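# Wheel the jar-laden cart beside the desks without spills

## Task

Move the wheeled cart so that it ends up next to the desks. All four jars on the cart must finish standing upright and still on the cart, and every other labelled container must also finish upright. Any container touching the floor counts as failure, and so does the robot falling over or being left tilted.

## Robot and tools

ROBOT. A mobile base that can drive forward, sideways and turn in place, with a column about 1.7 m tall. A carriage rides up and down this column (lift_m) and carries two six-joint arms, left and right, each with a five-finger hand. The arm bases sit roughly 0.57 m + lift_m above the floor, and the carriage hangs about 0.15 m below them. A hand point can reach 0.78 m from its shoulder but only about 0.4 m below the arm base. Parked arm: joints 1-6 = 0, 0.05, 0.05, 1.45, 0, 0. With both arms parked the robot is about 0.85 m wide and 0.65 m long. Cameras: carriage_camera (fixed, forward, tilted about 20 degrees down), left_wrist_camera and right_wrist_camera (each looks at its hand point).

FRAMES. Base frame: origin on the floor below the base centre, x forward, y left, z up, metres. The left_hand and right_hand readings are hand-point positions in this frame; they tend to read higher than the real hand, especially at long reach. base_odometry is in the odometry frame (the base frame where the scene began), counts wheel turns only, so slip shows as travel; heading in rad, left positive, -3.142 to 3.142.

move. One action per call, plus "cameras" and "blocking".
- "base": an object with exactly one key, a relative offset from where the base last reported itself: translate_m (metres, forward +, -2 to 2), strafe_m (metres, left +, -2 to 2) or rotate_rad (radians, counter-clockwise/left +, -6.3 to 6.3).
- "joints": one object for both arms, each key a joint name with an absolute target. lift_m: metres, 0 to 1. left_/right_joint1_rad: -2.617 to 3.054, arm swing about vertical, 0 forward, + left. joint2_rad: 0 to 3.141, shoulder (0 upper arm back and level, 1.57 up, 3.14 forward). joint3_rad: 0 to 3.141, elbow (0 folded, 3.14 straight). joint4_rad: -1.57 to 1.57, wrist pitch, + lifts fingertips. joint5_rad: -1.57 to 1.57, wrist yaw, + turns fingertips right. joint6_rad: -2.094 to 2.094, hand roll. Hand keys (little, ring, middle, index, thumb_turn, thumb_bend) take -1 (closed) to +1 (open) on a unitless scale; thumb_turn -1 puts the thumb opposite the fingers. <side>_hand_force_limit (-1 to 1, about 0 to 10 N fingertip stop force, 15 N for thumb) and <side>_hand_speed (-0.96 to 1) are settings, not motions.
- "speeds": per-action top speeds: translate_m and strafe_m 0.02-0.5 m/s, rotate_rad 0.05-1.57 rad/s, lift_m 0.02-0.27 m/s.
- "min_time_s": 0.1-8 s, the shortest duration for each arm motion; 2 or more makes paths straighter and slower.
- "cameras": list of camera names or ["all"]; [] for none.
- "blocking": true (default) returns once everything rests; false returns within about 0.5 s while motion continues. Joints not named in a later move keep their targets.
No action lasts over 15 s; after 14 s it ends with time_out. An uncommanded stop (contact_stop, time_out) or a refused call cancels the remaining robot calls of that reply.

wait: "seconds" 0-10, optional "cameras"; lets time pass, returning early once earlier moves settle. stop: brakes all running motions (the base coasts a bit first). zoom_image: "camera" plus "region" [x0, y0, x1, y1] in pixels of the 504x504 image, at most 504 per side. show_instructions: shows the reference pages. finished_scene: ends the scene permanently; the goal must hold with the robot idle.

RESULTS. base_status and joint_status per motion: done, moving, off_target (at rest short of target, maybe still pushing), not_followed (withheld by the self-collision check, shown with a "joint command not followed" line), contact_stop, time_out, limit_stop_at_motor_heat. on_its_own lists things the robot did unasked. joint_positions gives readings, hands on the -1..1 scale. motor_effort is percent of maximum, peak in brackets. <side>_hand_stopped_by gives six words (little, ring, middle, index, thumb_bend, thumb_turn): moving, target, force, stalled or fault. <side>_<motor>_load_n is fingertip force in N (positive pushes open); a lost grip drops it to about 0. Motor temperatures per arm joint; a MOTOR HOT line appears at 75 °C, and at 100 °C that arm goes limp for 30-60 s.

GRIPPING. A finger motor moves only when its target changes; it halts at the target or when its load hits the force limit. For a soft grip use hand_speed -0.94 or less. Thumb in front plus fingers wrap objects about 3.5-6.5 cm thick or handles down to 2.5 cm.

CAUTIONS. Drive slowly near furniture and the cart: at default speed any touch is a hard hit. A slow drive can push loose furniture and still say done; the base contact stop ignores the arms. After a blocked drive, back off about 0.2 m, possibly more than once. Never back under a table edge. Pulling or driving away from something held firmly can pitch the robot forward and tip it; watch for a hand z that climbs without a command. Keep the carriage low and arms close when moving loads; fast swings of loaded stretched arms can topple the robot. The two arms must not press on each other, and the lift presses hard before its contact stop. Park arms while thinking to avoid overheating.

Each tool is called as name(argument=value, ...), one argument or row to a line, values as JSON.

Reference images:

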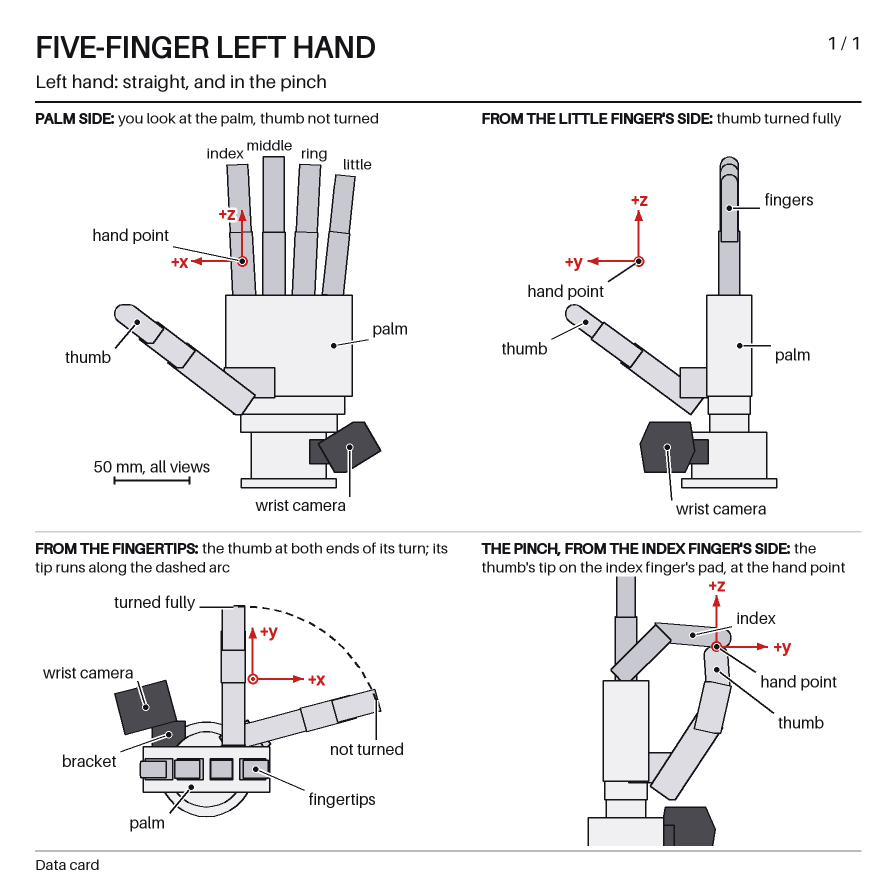

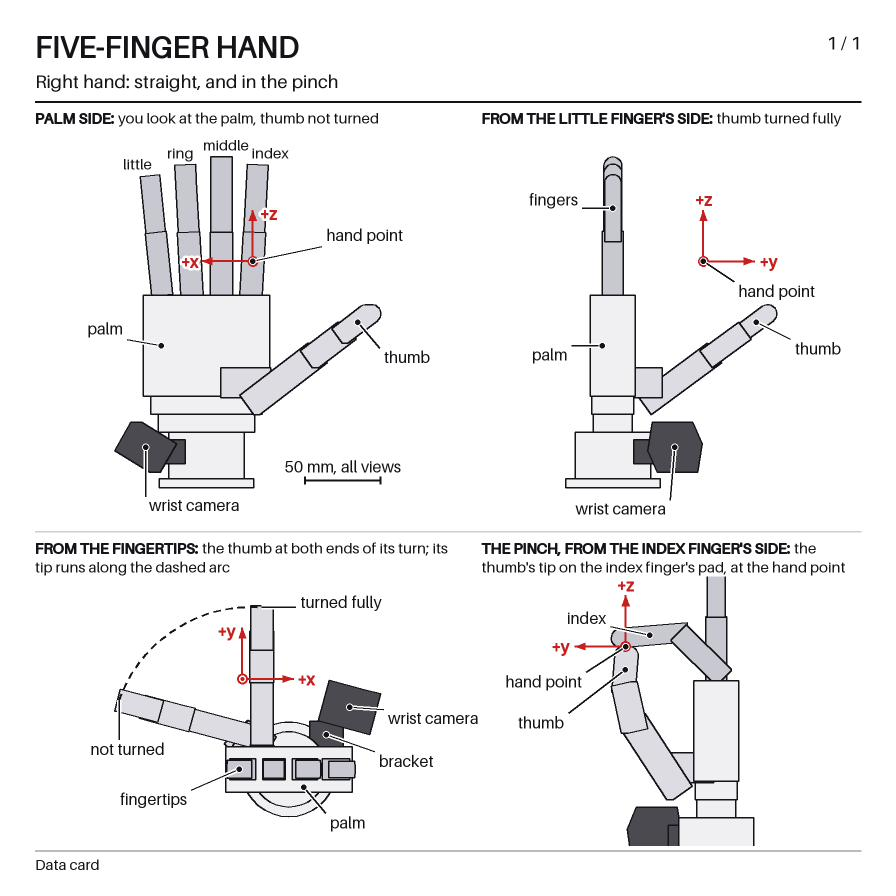

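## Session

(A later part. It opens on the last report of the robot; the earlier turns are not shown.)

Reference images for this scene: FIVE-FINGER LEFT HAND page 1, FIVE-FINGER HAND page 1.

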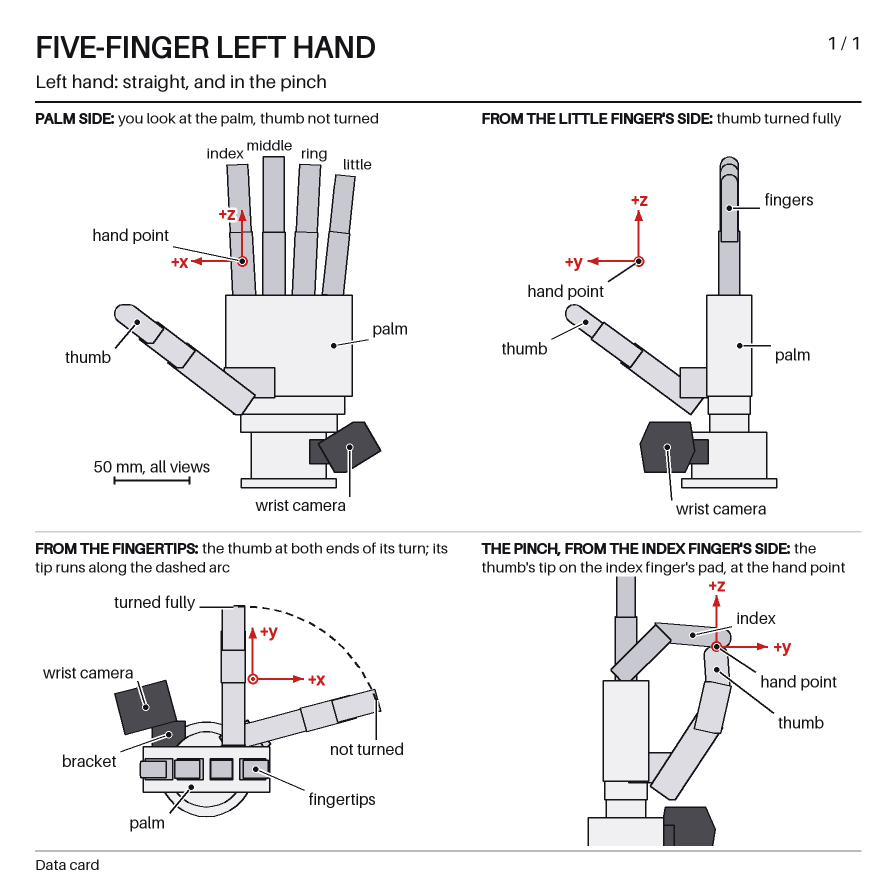

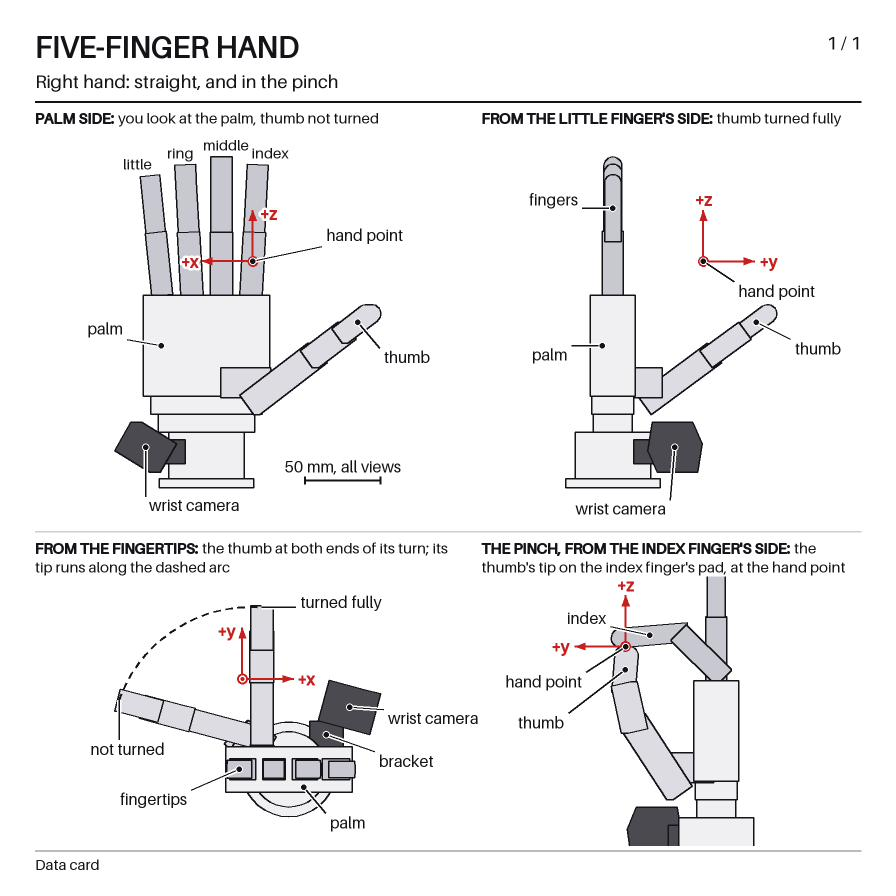

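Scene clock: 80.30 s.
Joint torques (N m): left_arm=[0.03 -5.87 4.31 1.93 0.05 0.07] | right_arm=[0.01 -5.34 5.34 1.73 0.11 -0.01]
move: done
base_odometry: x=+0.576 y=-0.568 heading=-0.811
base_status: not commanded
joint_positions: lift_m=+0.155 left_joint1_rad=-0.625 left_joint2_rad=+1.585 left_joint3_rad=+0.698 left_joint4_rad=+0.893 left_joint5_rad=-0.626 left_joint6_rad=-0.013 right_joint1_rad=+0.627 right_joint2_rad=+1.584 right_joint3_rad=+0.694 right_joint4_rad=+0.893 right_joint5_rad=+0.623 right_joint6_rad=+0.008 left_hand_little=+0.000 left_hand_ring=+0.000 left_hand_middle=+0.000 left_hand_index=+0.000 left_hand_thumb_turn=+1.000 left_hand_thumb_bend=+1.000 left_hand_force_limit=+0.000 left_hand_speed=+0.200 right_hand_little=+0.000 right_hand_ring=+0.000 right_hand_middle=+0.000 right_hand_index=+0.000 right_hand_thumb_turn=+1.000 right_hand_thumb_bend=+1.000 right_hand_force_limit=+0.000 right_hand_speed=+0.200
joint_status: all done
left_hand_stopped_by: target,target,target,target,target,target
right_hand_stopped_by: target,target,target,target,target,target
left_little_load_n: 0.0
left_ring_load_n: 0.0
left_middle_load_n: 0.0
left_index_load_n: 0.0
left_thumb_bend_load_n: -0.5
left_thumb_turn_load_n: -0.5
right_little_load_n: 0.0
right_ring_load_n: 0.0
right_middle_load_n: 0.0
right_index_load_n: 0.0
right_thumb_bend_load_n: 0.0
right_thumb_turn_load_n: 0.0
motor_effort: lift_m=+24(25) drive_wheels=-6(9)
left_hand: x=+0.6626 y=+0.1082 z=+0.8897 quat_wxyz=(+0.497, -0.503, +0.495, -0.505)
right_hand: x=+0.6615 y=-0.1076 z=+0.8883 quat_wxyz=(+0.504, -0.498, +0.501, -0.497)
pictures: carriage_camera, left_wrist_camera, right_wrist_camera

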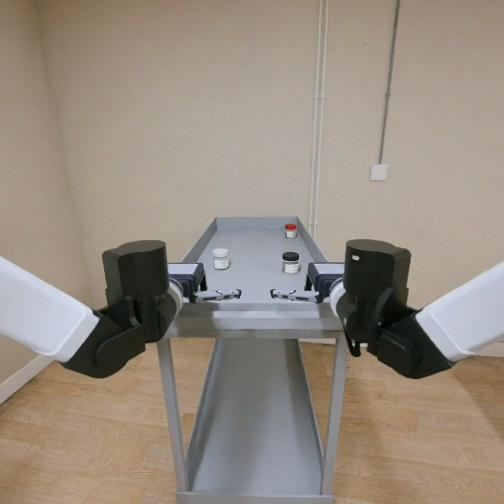

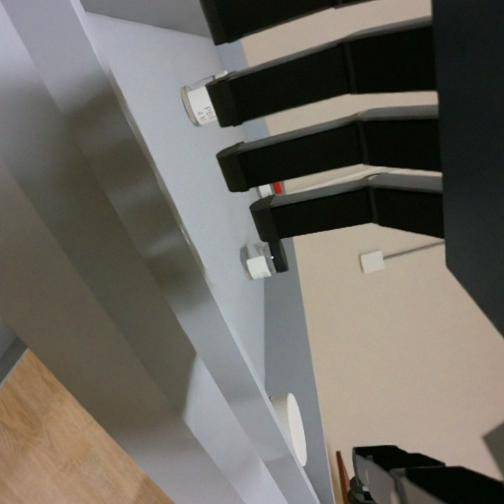

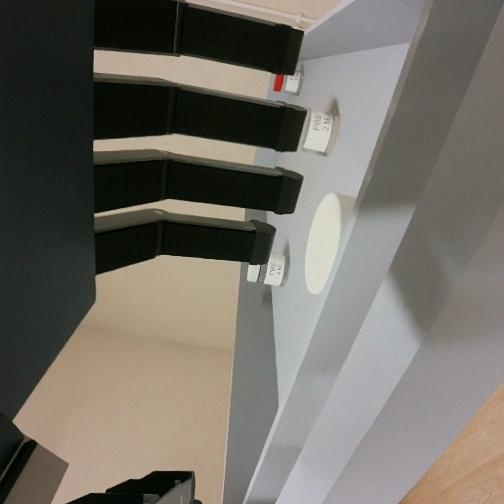

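move(
  joints={"lift_m": 0.13},
  speeds={"lift_m": 0.03},
  cameras=["all"],
)

zoom_image(
  camera="left_wrist_camera",
  region=[100, 50, 400, 350],
)

zoom_image(
  camera="right_wrist_camera",
  region=[150, 50, 450, 350],
)

Scene clock: 82.87 s.
Joint torques (N m): left_arm=[-0.01 -5.89 4.22 1.85 0.05 0.06] | right_arm=[0.01 -5.33 5.48 1.6 0.1 0.01]
Motor temperatures (°C): left_arm=[17 30 35 43 19 23] | right_arm=[22 29 33 44 20 18]
move: done
base_odometry: x=+0.576 y=-0.568 heading=-0.811
base_status: not commanded
joint_positions: lift_m=+0.130 left_joint1_rad=-0.625 left_joint2_rad=+1.585 left_joint3_rad=+0.698 left_joint4_rad=+0.901 left_joint5_rad=-0.627 left_joint6_rad=-0.013 right_joint1_rad=+0.627 right_joint2_rad=+1.584 right_joint3_rad=+0.694 right_joint4_rad=+0.907 right_joint5_rad=+0.623 right_joint6_rad=+0.008 left_hand_little=+0.000 left_hand_ring=+0.000 left_hand_middle=+0.000 left_hand_index=+0.000 left_hand_thumb_turn=+1.000 left_hand_thumb_bend=+1.000 left_hand_force_limit=+0.000 left_hand_speed=+0.200 right_hand_little=+0.000 right_hand_ring=+0.000 right_hand_middle=+0.000 right_hand_index=+0.000 right_hand_thumb_turn=+1.000 right_hand_thumb_bend=+1.000 right_hand_force_limit=+0.000 right_hand_speed=+0.200
joint_status: all done
left_hand_stopped_by: target,target,target,target,target,target
right_hand_stopped_by: target,target,target,target,target,target
left_little_load_n: 0.0
left_ring_load_n: -0.5
left_middle_load_n: 0.0
left_index_load_n: 0.0
left_thumb_bend_load_n: 0.0
left_thumb_turn_load_n: 0.0
right_little_load_n: 0.0
right_ring_load_n: 0.0
right_middle_load_n: 0.0
right_index_load_n: 0.0
right_thumb_bend_load_n: 0.0
right_thumb_turn_load_n: 0.0
motor_effort: lift_m=+23(23) drive_wheels=-8(8)
left_hand: x=+0.6631 y=+0.1081 z=+0.8670 quat_wxyz=(+0.498, -0.503, +0.492, -0.508)
right_hand: x=+0.6621 y=-0.1072 z=+0.8669 quat_wxyz=(+0.509, -0.493, +0.500, -0.498)
pictures: carriage_camera, left_wrist_camera, right_wrist_camera

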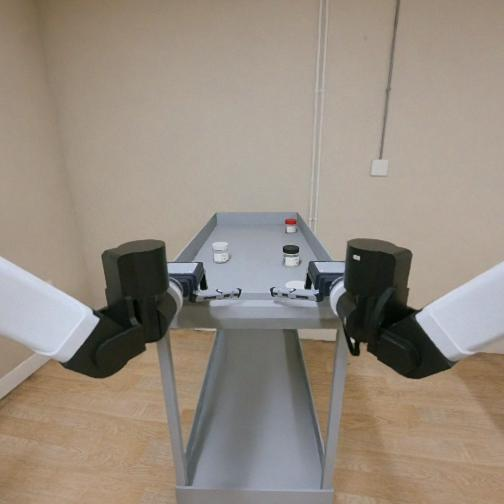

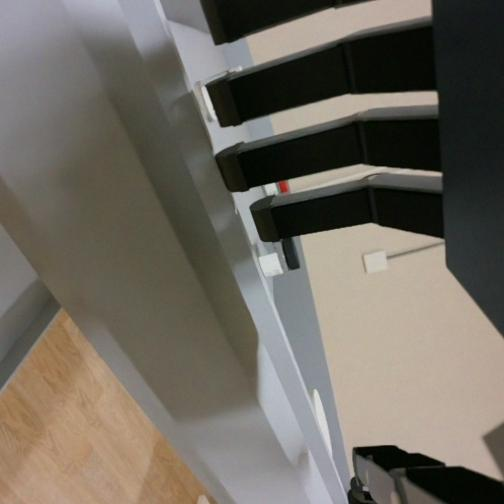

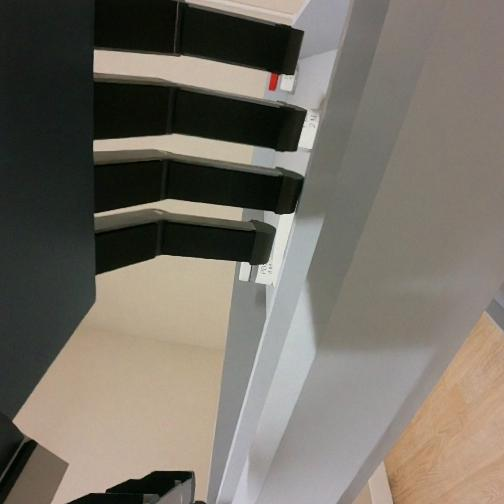

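Scaled by 1.680.

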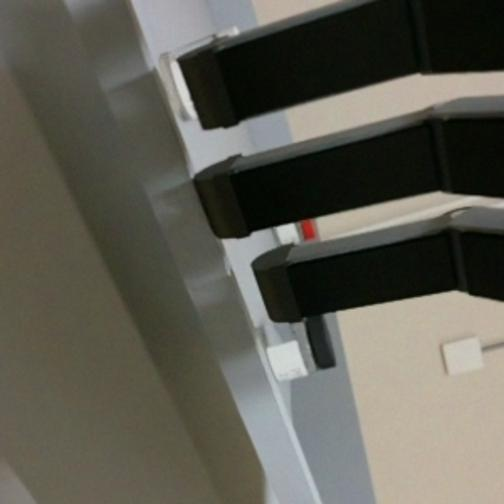

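Scaled by 1.680.

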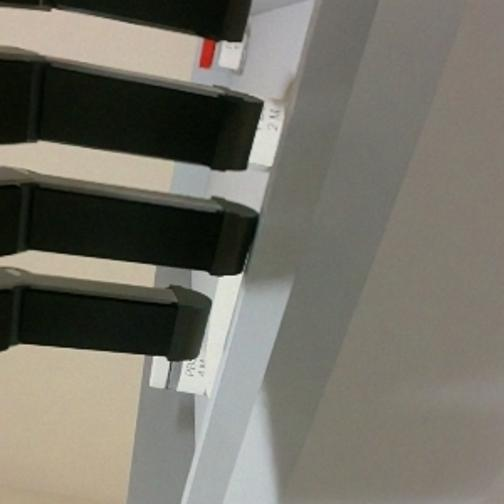

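move(
  joints={"lift_m": 0.16},
  speeds={"lift_m": 0.05},
)

move(
  base={"translate_m": -0.016},
  speeds={"translate_m": 0.04},
)

move(
  joints={"lift_m": 0.13},
  speeds={"lift_m": 0.03},
  cameras=["all"],
)

zoom_image(
  camera="left_wrist_camera",
  region=[100, 50, 400, 350],
)

zoom_image(
  camera="right_wrist_camera",
  region=[150, 50, 450, 350],
)

Scene clock: 84.33 s.
Joint torques (N m): left_arm=[0.06 -5.74 4.29 1.84 0.06 0.07] | right_arm=[0.08 -5.33 5.38 1.68 0.11 0]
move: done
base_odometry: x=+0.576 y=-0.568 heading=-0.811
base_status: not commanded
joint_positions: lift_m=+0.160 left_joint1_rad=-0.625 left_joint2_rad=+1.585 left_joint3_rad=+0.698 left_joint4_rad=+0.898 left_joint5_rad=-0.627 left_joint6_rad=-0.013 right_joint1_rad=+0.627 right_joint2_rad=+1.584 right_joint3_rad=+0.694 right_joint4_rad=+0.900 right_joint5_rad=+0.623 right_joint6_rad=+0.008 left_hand_little=+0.000 left_hand_ring=+0.000 left_hand_middle=+0.000 left_hand_index=+0.000 left_hand_thumb_turn=+1.000 left_hand_thumb_bend=+1.000 left_hand_force_limit=+0.000 left_hand_speed=+0.200 right_hand_little=+0.000 right_hand_ring=+0.000 right_hand_middle=+0.000 right_hand_index=+0.000 right_hand_thumb_turn=+1.000 right_hand_thumb_bend=+1.000 right_hand_force_limit=+0.000 right_hand_speed=+0.200
joint_status: all done
left_hand_stopped_by: target,target,target,target,target,target
right_hand_stopped_by: target,target,target,target,target,target
left_little_load_n: 0.0
left_ring_load_n: 0.0
left_middle_load_n: 0.0
left_index_load_n: 0.0
left_thumb_bend_load_n: 0.0
left_thumb_turn_load_n: 0.0
right_little_load_n: 0.0
right_ring_load_n: 0.0
right_middle_load_n: 0.0
right_index_load_n: 0.0
right_thumb_bend_load_n: 0.0
right_thumb_turn_load_n: -0.5
motor_effort: lift_m=+27(31) drive_wheels=-6(9)
left_hand: x=+0.6629 y=+0.1081 z=+0.8958 quat_wxyz=(+0.498, -0.503, +0.493, -0.507)
right_hand: x=+0.6618 y=-0.1074 z=+0.8947 quat_wxyz=(+0.507, -0.495, +0.500, -0.498)
pictures: none

Scene clock: 85.20 s.
Joint torques (N m): left_arm=[0.14 -5.85 4.25 1.86 0.07 0.08] | right_arm=[0.03 -5.34 5.37 1.68 0.1 -0.01]
move: done
base_odometry: x=+0.565 y=-0.557 heading=-0.811
base_status: done
joint_positions: lift_m=+0.160 left_joint1_rad=-0.627 left_joint2_rad=+1.585 left_joint3_rad=+0.698 left_joint4_rad=+0.896 left_joint5_rad=-0.628 left_joint6_rad=-0.013 right_joint1_rad=+0.628 right_joint2_rad=+1.584 right_joint3_rad=+0.694 right_joint4_rad=+0.897 right_joint5_rad=+0.624 right_joint6_rad=+0.008 left_hand_little=+0.000 left_hand_ring=+0.000 left_hand_middle=+0.000 left_hand_index=+0.000 left_hand_thumb_turn=+1.000 left_hand_thumb_bend=+1.000 left_hand_force_limit=+0.000 left_hand_speed=+0.200 right_hand_little=+0.000 right_hand_ring=+0.000 right_hand_middle=+0.000 right_hand_index=+0.000 right_hand_thumb_turn=+1.000 right_hand_thumb_bend=+1.000 right_hand_force_limit=+0.000 right_hand_speed=+0.200
joint_status: not commanded
left_hand_stopped_by: target,target,target,target,target,target
right_hand_stopped_by: target,target,target,target,target,target
left_little_load_n: 0.0
left_ring_load_n: 0.0
left_middle_load_n: 0.0
left_index_load_n: 0.0
left_thumb_bend_load_n: 0.0
left_thumb_turn_load_n: 0.0
right_little_load_n: 0.0
right_ring_load_n: 0.0
right_middle_load_n: 0.0
right_index_load_n: 0.0
right_thumb_bend_load_n: 0.0
right_thumb_turn_load_n: -0.5
motor_effort: lift_m=+27(28) drive_wheels=-9(13)
left_hand: x=+0.6626 y=+0.1079 z=+0.8952 quat_wxyz=(+0.498, -0.503, +0.493, -0.506)
right_hand: x=+0.6616 y=-0.1075 z=+0.8939 quat_wxyz=(+0.505, -0.497, +0.501, -0.497)
pictures: none

Scene clock: 86.57 s.
Joint torques (N m): left_arm=[0.12 -5.98 4.22 1.89 0.07 0.05] | right_arm=[0.08 -5.33 5.33 1.74 0.12 0.01]
move: done
base_odometry: x=+0.565 y=-0.557 heading=-0.811
base_status: not commanded
joint_positions: lift_m=+0.130 left_joint1_rad=-0.627 left_joint2_rad=+1.585 left_joint3_rad=+0.698 left_joint4_rad=+0.894 left_joint5_rad=-0.628 left_joint6_rad=-0.013 right_joint1_rad=+0.628 right_joint2_rad=+1.584 right_joint3_rad=+0.694 right_joint4_rad=+0.895 right_joint5_rad=+0.624 right_joint6_rad=+0.008 left_hand_little=+0.000 left_hand_ring=+0.000 left_hand_middle=+0.000 left_hand_index=+0.000 left_hand_thumb_turn=+1.000 left_hand_thumb_bend=+1.000 left_hand_force_limit=+0.000 left_hand_speed=+0.200 right_hand_little=+0.000 right_hand_ring=+0.000 right_hand_middle=+0.000 right_hand_index=+0.000 right_hand_thumb_turn=+1.000 right_hand_thumb_bend=+1.000 right_hand_force_limit=+0.000 right_hand_speed=+0.200
joint_status: all done
left_hand_stopped_by: target,target,target,target,target,target
right_hand_stopped_by: target,target,target,target,target,target
left_little_load_n: -0.5
left_ring_load_n: 0.0
left_middle_load_n: 0.0
left_index_load_n: 0.0
left_thumb_bend_load_n: 0.0
left_thumb_turn_load_n: 0.0
right_little_load_n: 0.0
right_ring_load_n: 0.0
right_middle_load_n: 0.5
right_index_load_n: 0.0
right_thumb_bend_load_n: 0.0
right_thumb_turn_load_n: 0.0
motor_effort: lift_m=+23(24) drive_wheels=-7(9)
left_hand: x=+0.6625 y=+0.1080 z=+0.8651 quat_wxyz=(+0.497, -0.503, +0.494, -0.505)
right_hand: x=+0.6615 y=-0.1075 z=+0.8639 quat_wxyz=(+0.505, -0.497, +0.501, -0.497)
pictures: carriage_camera, left_wrist_camera, right_wrist_camera

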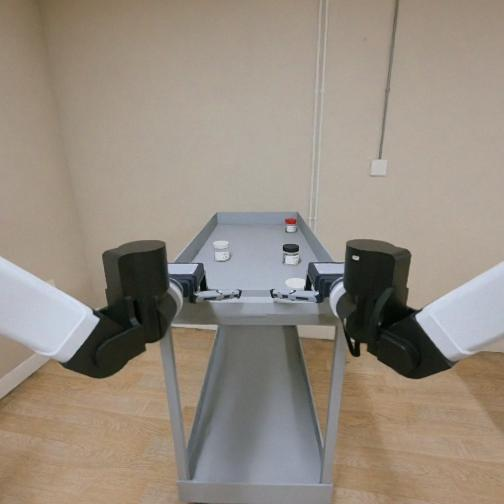

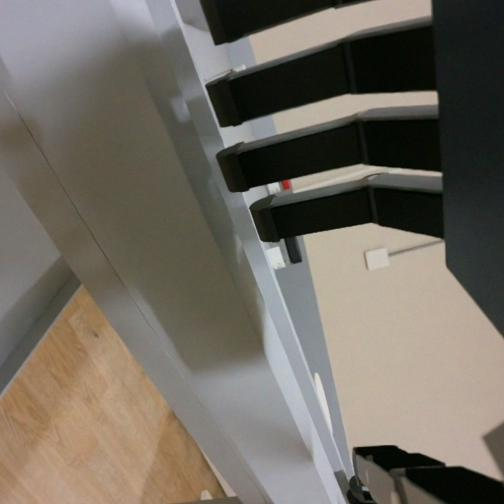

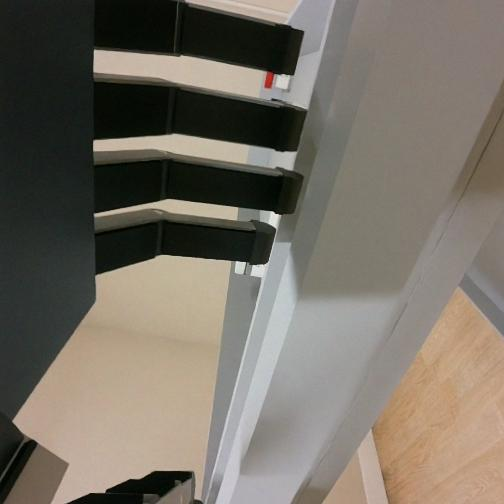

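Scaled by 1.680.

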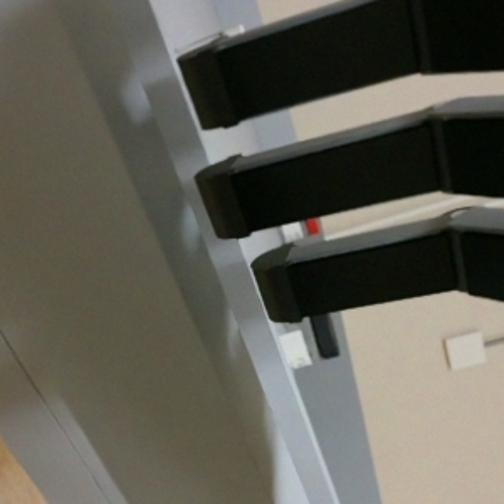

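Scaled by 1.680.

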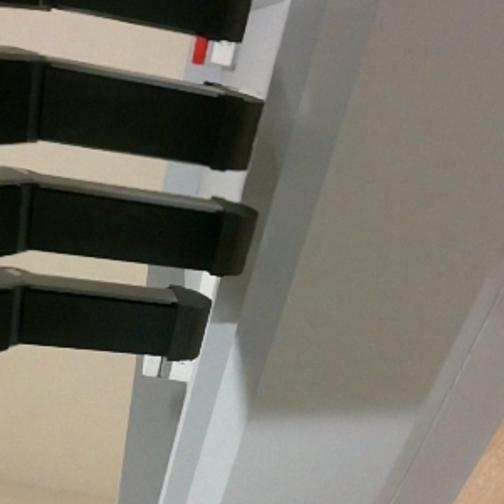

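move(
  joints={"lift_m": 0.11},
  speeds={"lift_m": 0.03},
  cameras=["all"],
)

zoom_image(
  camera="left_wrist_camera",
  region=[100, 50, 400, 350],
)

zoom_image(
  camera="right_wrist_camera",
  region=[150, 50, 450, 350],
)

Scene clock: 87.70 s.
Joint torques (N m): left_arm=[0.1 -5.85 4.29 1.89 0.08 0.04] | right_arm=[0.01 -5.38 5.39 1.72 0.12 0.01]
move: done
base_odometry: x=+0.565 y=-0.557 heading=-0.811
base_status: not commanded
joint_positions: lift_m=+0.110 left_joint1_rad=-0.627 left_joint2_rad=+1.585 left_joint3_rad=+0.698 left_joint4_rad=+0.893 left_joint5_rad=-0.628 left_joint6_rad=-0.013 right_joint1_rad=+0.628 right_joint2_rad=+1.584 right_joint3_rad=+0.694 right_joint4_rad=+0.894 right_joint5_rad=+0.624 right_joint6_rad=+0.008 left_hand_little=+0.000 left_hand_ring=+0.000 left_hand_middle=+0.000 left_hand_index=+0.000 left_hand_thumb_turn=+1.000 left_hand_thumb_bend=+1.000 left_hand_force_limit=+0.000 left_hand_speed=+0.200 right_hand_little=+0.000 right_hand_ring=+0.000 right_hand_middle=+0.000 right_hand_index=+0.000 right_hand_thumb_turn=+1.000 right_hand_thumb_bend=+1.000 right_hand_force_limit=+0.000 right_hand_speed=+0.200
joint_status: all done
left_hand_stopped_by: target,target,target,target,target,target
right_hand_stopped_by: target,target,target,target,target,target
left_little_load_n: 0.0
left_ring_load_n: 0.0
left_middle_load_n: 0.0
left_index_load_n: -0.5
left_thumb_bend_load_n: 0.0
left_thumb_turn_load_n: 0.0
right_little_load_n: 0.0
right_ring_load_n: 0.0
right_middle_load_n: 0.0
right_index_load_n: 0.0
right_thumb_bend_load_n: 0.0
right_thumb_turn_load_n: 0.0
motor_effort: lift_m=+23(24) drive_wheels=-6(9)
left_hand: x=+0.6625 y=+0.1080 z=+0.8449 quat_wxyz=(+0.497, -0.503, +0.494, -0.505)
right_hand: x=+0.6615 y=-0.1076 z=+0.8437 quat_wxyz=(+0.504, -0.497, +0.501, -0.497)
pictures: carriage_camera, left_wrist_camera, right_wrist_camera

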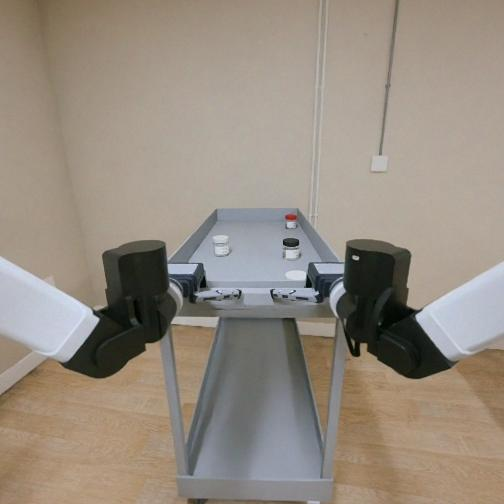

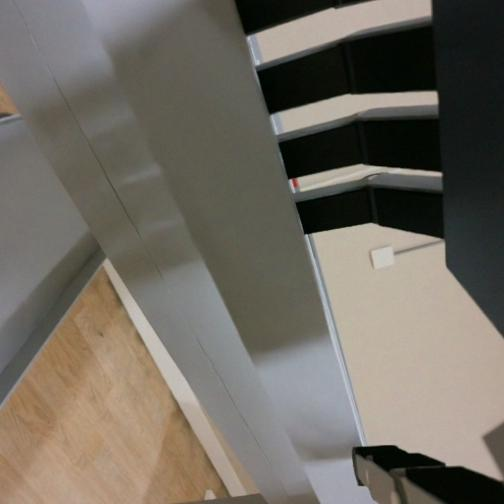

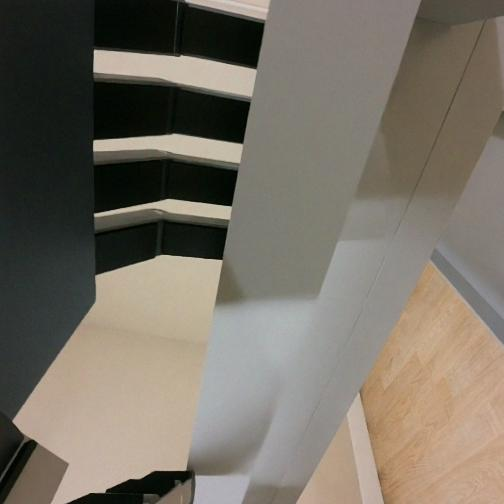

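Scaled by 1.680.

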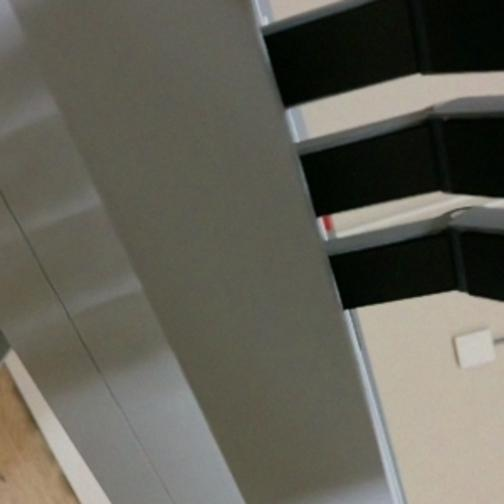

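Scaled by 1.680.

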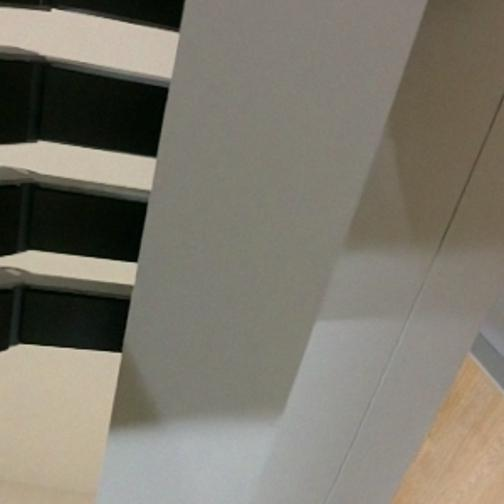

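move(
  joints={"lift_m": 0.085},
  speeds={"lift_m": 0.03},
  cameras=["all"],
)

Scene clock: 89.00 s.
Joint torques (N m): left_arm=[0.08 -5.96 4.25 1.89 0.06 0.06] | right_arm=[0.05 -5.27 5.42 1.74 0.1 0]
move: done
base_odometry: x=+0.565 y=-0.557 heading=-0.811
base_status: not commanded
joint_positions: lift_m=+0.085 left_joint1_rad=-0.627 left_joint2_rad=+1.585 left_joint3_rad=+0.698 left_joint4_rad=+0.893 left_joint5_rad=-0.628 left_joint6_rad=-0.013 right_joint1_rad=+0.628 right_joint2_rad=+1.584 right_joint3_rad=+0.694 right_joint4_rad=+0.894 right_joint5_rad=+0.624 right_joint6_rad=+0.008 left_hand_little=+0.000 left_hand_ring=+0.000 left_hand_middle=+0.000 left_hand_index=+0.000 left_hand_thumb_turn=+1.000 left_hand_thumb_bend=+1.000 left_hand_force_limit=+0.000 left_hand_speed=+0.200 right_hand_little=+0.000 right_hand_ring=+0.000 right_hand_middle=+0.000 right_hand_index=+0.000 right_hand_thumb_turn=+1.000 right_hand_thumb_bend=+1.000 right_hand_force_limit=+0.000 right_hand_speed=+0.200
joint_status: all done
left_hand_stopped_by: target,target,target,target,target,target
right_hand_stopped_by: target,target,target,target,target,target
left_little_load_n: 0.0
left_ring_load_n: 0.0
left_middle_load_n: 0.0
left_index_load_n: 0.0
left_thumb_bend_load_n: 0.0
left_thumb_turn_load_n: 0.0
right_little_load_n: 0.0
right_ring_load_n: 0.0
right_middle_load_n: 0.0
right_index_load_n: 0.0
right_thumb_bend_load_n: 0.0
right_thumb_turn_load_n: -0.5
motor_effort: lift_m=+23(24) drive_wheels=-7(10)
left_hand: x=+0.6625 y=+0.1080 z=+0.8199 quat_wxyz=(+0.497, -0.503, +0.494, -0.505)
right_hand: x=+0.6615 y=-0.1076 z=+0.8187 quat_wxyz=(+0.504, -0.497, +0.501, -0.497)
pictures: carriage_camera, left_wrist_camera, right_wrist_camera

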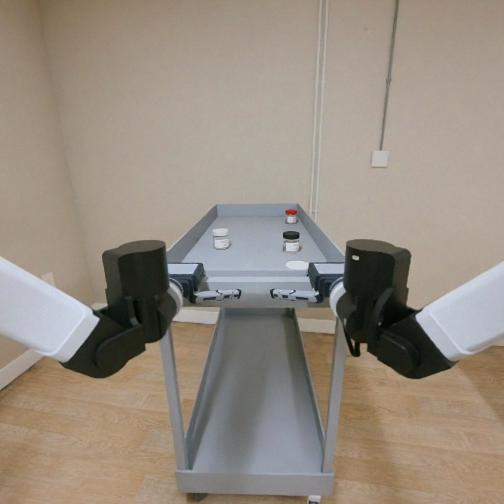

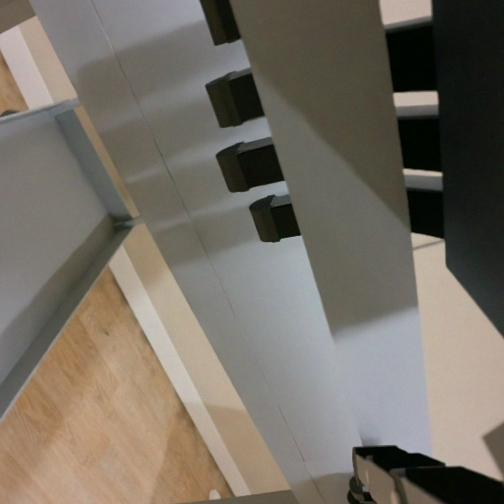

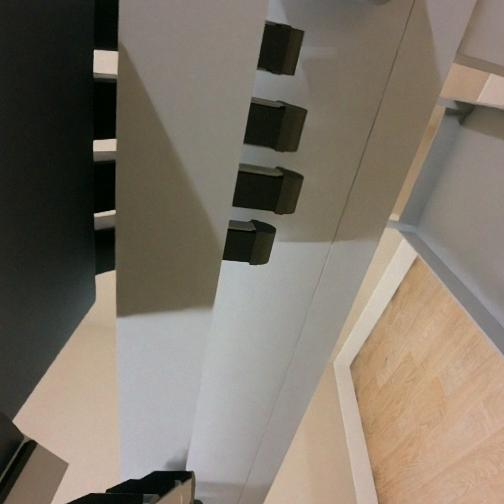

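move(
  joints={"lift_m": 0.075, "left_hand_thumb_turn": -1, "right_hand_thumb_turn": -1, "left_hand_speed": -0.4, "right_hand_speed": -0.4, "left_hand_force_limit": -0.4, "right_hand_force_limit": -0.4},
  speeds={"lift_m": 0.03},
  cameras=["all"],
)

Scene clock: 91.30 s.
Joint torques (N m): left_arm=[0.1 -5.93 4.26 1.6 0.09 0.01] | right_arm=[0.01 -5.31 5.42 1.51 0.09 0.02]
move: done
base_odometry: x=+0.565 y=-0.557 heading=-0.811
base_status: not commanded
joint_positions: lift_m=+0.075 left_joint1_rad=-0.627 left_joint2_rad=+1.585 left_joint3_rad=+0.698 left_joint4_rad=+0.923 left_joint5_rad=-0.628 left_joint6_rad=-0.007 right_joint1_rad=+0.628 right_joint2_rad=+1.584 right_joint3_rad=+0.694 right_joint4_rad=+0.915 right_joint5_rad=+0.624 right_joint6_rad=+0.004 left_hand_little=+0.000 left_hand_ring=+0.000 left_hand_middle=+0.000 left_hand_index=+0.000 left_hand_thumb_turn=-1.000 left_hand_thumb_bend=+1.000 left_hand_force_limit=-0.400 left_hand_speed=-0.400 right_hand_little=+0.000 right_hand_ring=+0.000 right_hand_middle=+0.000 right_hand_index=+0.000 right_hand_thumb_turn=-1.000 right_hand_thumb_bend=+1.000 right_hand_force_limit=-0.400 right_hand_speed=-0.400
joint_status: all done
left_hand_stopped_by: target,target,target,target,target,target
right_hand_stopped_by: target,target,target,target,target,target
left_little_load_n: 0.5
left_ring_load_n: 0.5
left_middle_load_n: 0.0
left_index_load_n: 0.0
left_thumb_bend_load_n: 0.0
left_thumb_turn_load_n: 0.0
right_little_load_n: 0.0
right_ring_load_n: -0.5
right_middle_load_n: 0.0
right_index_load_n: 0.0
right_thumb_bend_load_n: 0.0
right_thumb_turn_load_n: 0.0
motor_effort: lift_m=+23(24) drive_wheels=-7(9)
left_hand: x=+0.6638 y=+0.1074 z=+0.8173 quat_wxyz=(+0.500, -0.500, +0.485, -0.514)
right_hand: x=+0.6624 y=-0.1071 z=+0.8137 quat_wxyz=(+0.511, -0.491, +0.499, -0.499)
pictures: carriage_camera, left_wrist_camera, right_wrist_camera

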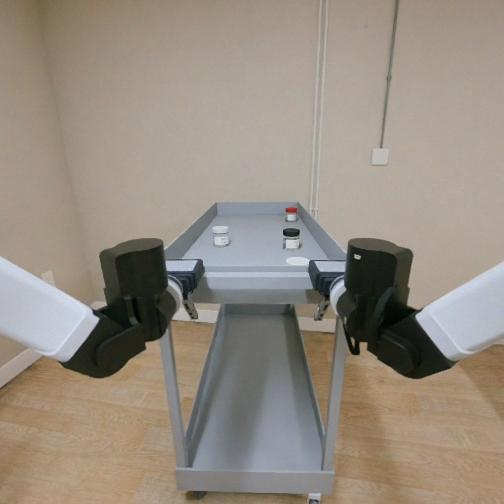

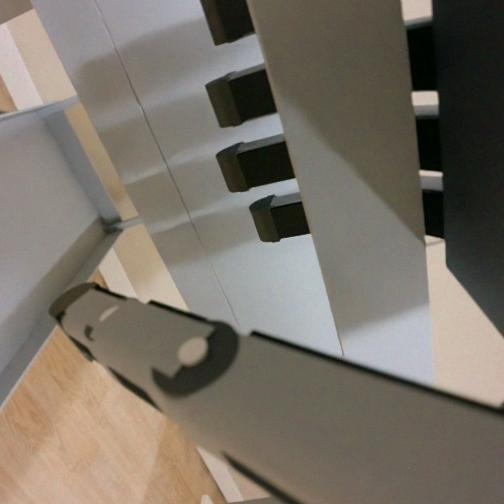

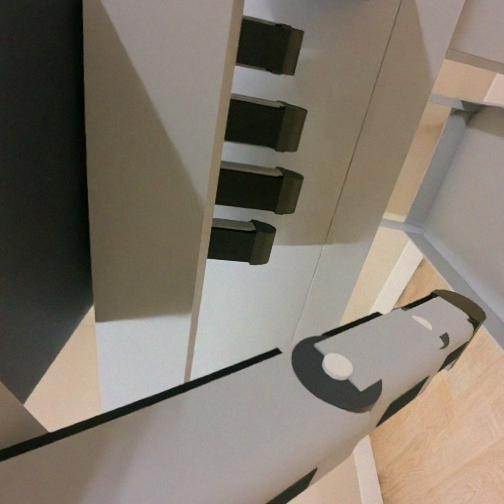

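move(
  joints={"lift_m": 0.081, "left_hand_thumb_bend": -0.6, "right_hand_thumb_bend": -0.6, "left_hand_speed": -0.7, "right_hand_speed": -0.7},
  speeds={"lift_m": 0.03},
  cameras=["all"],
)

Scene clock: 95.43 s.
Joint torques (N m): left_arm=[0.09 -5.9 4.29 1.81 0.06 -0.06] | right_arm=[0.02 -5.38 5.45 1.74 0.11 0.03]
move: off_target
base_odometry: x=+0.565 y=-0.557 heading=-0.811
base_status: not commanded
joint_positions: lift_m=+0.081 left_joint1_rad=-0.627 left_joint2_rad=+1.585 left_joint3_rad=+0.698 left_joint4_rad=+0.900 left_joint5_rad=-0.627 left_joint6_rad=-0.002 right_joint1_rad=+0.628 right_joint2_rad=+1.584 right_joint3_rad=+0.694 right_joint4_rad=+0.892 right_joint5_rad=+0.624 right_joint6_rad=+0.004 left_hand_little=+0.000 left_hand_ring=+0.000 left_hand_middle=+0.000 left_hand_index=+0.000 left_hand_thumb_turn=-1.000 left_hand_thumb_bend=-0.152 left_hand_force_limit=-0.400 left_hand_speed=-0.700 right_hand_little=+0.000 right_hand_ring=+0.000 right_hand_middle=+0.000 right_hand_index=+0.000 right_hand_thumb_turn=-1.000 right_hand_thumb_bend=-0.237 right_hand_force_limit=-0.400 right_hand_speed=-0.700
joint_status: left_hand_thumb_bend off_target (ended at -0.152, target -0.600); right_hand_thumb_bend off_target (ended at -0.237, target -0.600); the others done
left_hand_stopped_by: target,target,target,target,force,target
right_hand_stopped_by: target,target,target,target,force,target
left_little_load_n: 1.0
left_ring_load_n: 0.0
left_middle_load_n: 0.0
left_index_load_n: 0.0
left_thumb_bend_load_n: 4.5
left_thumb_turn_load_n: 1.0
right_little_load_n: 0.0
right_ring_load_n: 0.0
right_middle_load_n: 0.0
right_index_load_n: 0.5
right_thumb_bend_load_n: 5.5
right_thumb_turn_load_n: 1.0
motor_effort: lift_m=+27(30) drive_wheels=-6(11)
left_hand: x=+0.6628 y=+0.1084 z=+0.8168 quat_wxyz=(+0.500, -0.500, +0.495, -0.505)
right_hand: x=+0.6614 y=-0.1079 z=+0.8134 quat_wxyz=(+0.503, -0.499, +0.500, -0.498)
pictures: carriage_camera, left_wrist_camera, right_wrist_camera

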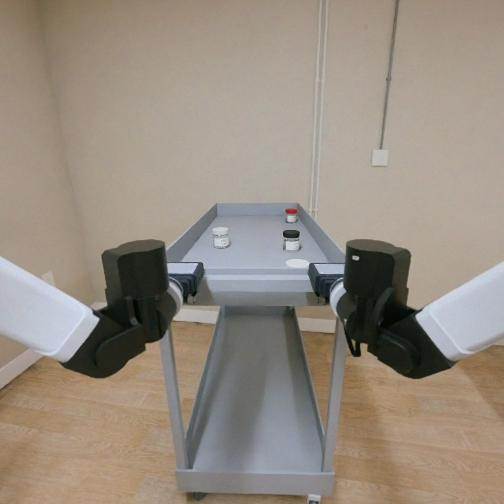

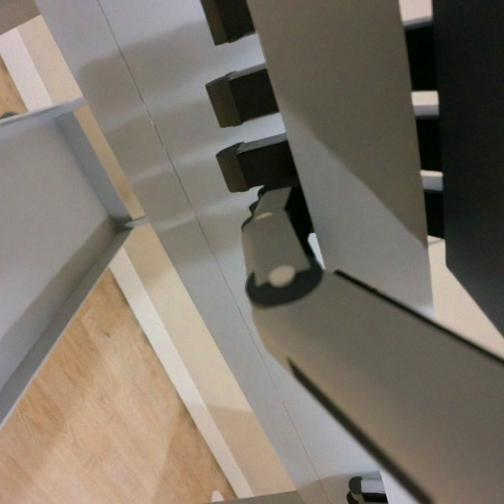

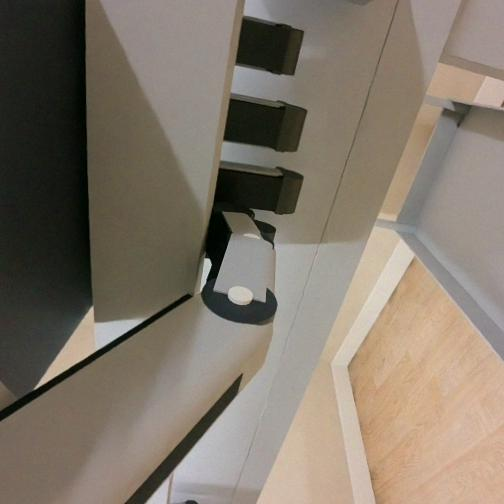

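move(
  joints={"left_hand_index": -0.5, "left_hand_middle": -0.5, "left_hand_ring": -0.5, "left_hand_little": -0.5, "right_hand_index": -0.5, "right_hand_middle": -0.5, "right_hand_ring": -0.5, "right_hand_little": -0.5, "left_hand_speed": -0.9, "right_hand_speed": -0.9},
  cameras=["all"],
)

Scene clock: 97.83 s.
Joint torques (N m): left_arm=[0.14 -5.91 4.22 1.81 0.07 -0.2] | right_arm=[0.03 -5.29 5.37 1.75 0.09 0.03]
move: off_target
base_odometry: x=+0.565 y=-0.557 heading=-0.811
base_status: not commanded
joint_positions: lift_m=+0.081 left_joint1_rad=-0.627 left_joint2_rad=+1.585 left_joint3_rad=+0.698 left_joint4_rad=+0.900 left_joint5_rad=-0.627 left_joint6_rad=+0.011 right_joint1_rad=+0.628 right_joint2_rad=+1.584 right_joint3_rad=+0.694 right_joint4_rad=+0.891 right_joint5_rad=+0.624 right_joint6_rad=+0.004 left_hand_little=-0.399 left_hand_ring=-0.455 left_hand_middle=-0.222 left_hand_index=-0.231 left_hand_thumb_turn=-1.000 left_hand_thumb_bend=-0.151 left_hand_force_limit=-0.400 left_hand_speed=-0.900 right_hand_little=-0.500 right_hand_ring=-0.500 right_hand_middle=-0.222 right_hand_index=-0.240 right_hand_thumb_turn=-1.000 right_hand_thumb_bend=-0.237 right_hand_force_limit=-0.400 right_hand_speed=-0.900
joint_status: left_hand_little off_target (ended at -0.399, target -0.500); left_hand_ring off_target (ended at -0.455, target -0.500); left_hand_middle off_target (ended at -0.222, target -0.500); left_hand_index off_target (ended at -0.231, target -0.500); right_hand_middle off_target (ended at -0.222, target -0.500); right_hand_index off_target (ended at -0.240, target -0.500); the others done
left_hand_stopped_by: force,force,force,force,force,target
right_hand_stopped_by: target,target,force,force,force,target
left_little_load_n: 0.0
left_ring_load_n: 1.5
left_middle_load_n: 4.0
left_index_load_n: 4.0
left_thumb_bend_load_n: 6.5
left_thumb_turn_load_n: 1.0
right_little_load_n: 0.0
right_ring_load_n: 0.0
right_middle_load_n: 3.5
right_index_load_n: 3.5
right_thumb_bend_load_n: 2.0
right_thumb_turn_load_n: 0.5
motor_effort: lift_m=+27(28) drive_wheels=-8(10)
left_hand: x=+0.6628 y=+0.1091 z=+0.8164 quat_wxyz=(+0.503, -0.497, +0.498, -0.502)
right_hand: x=+0.6613 y=-0.1079 z=+0.8132 quat_wxyz=(+0.502, -0.500, +0.500, -0.498)
pictures: carriage_camera, left_wrist_camera, right_wrist_camera

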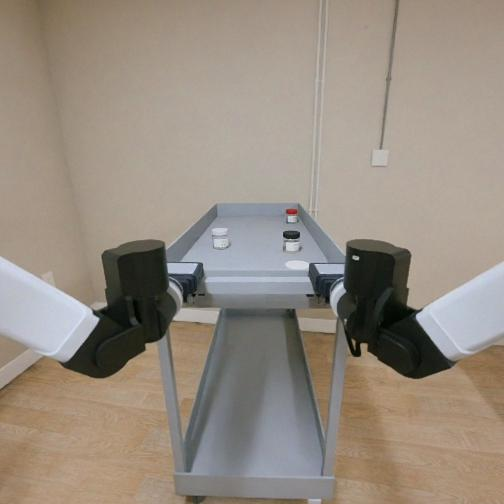

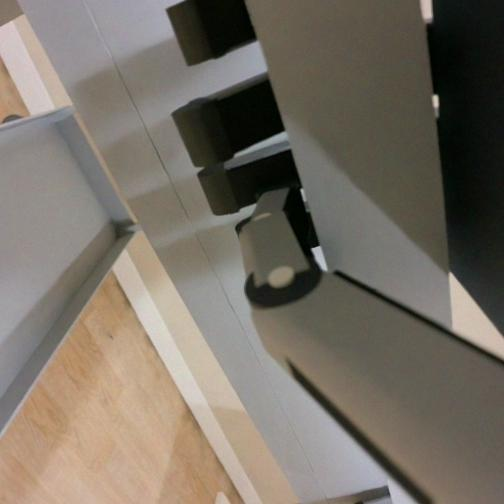

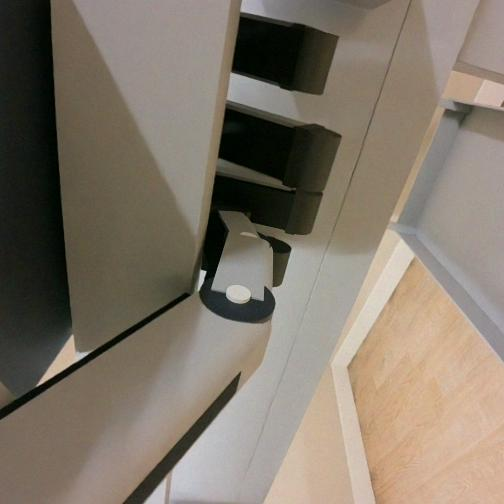

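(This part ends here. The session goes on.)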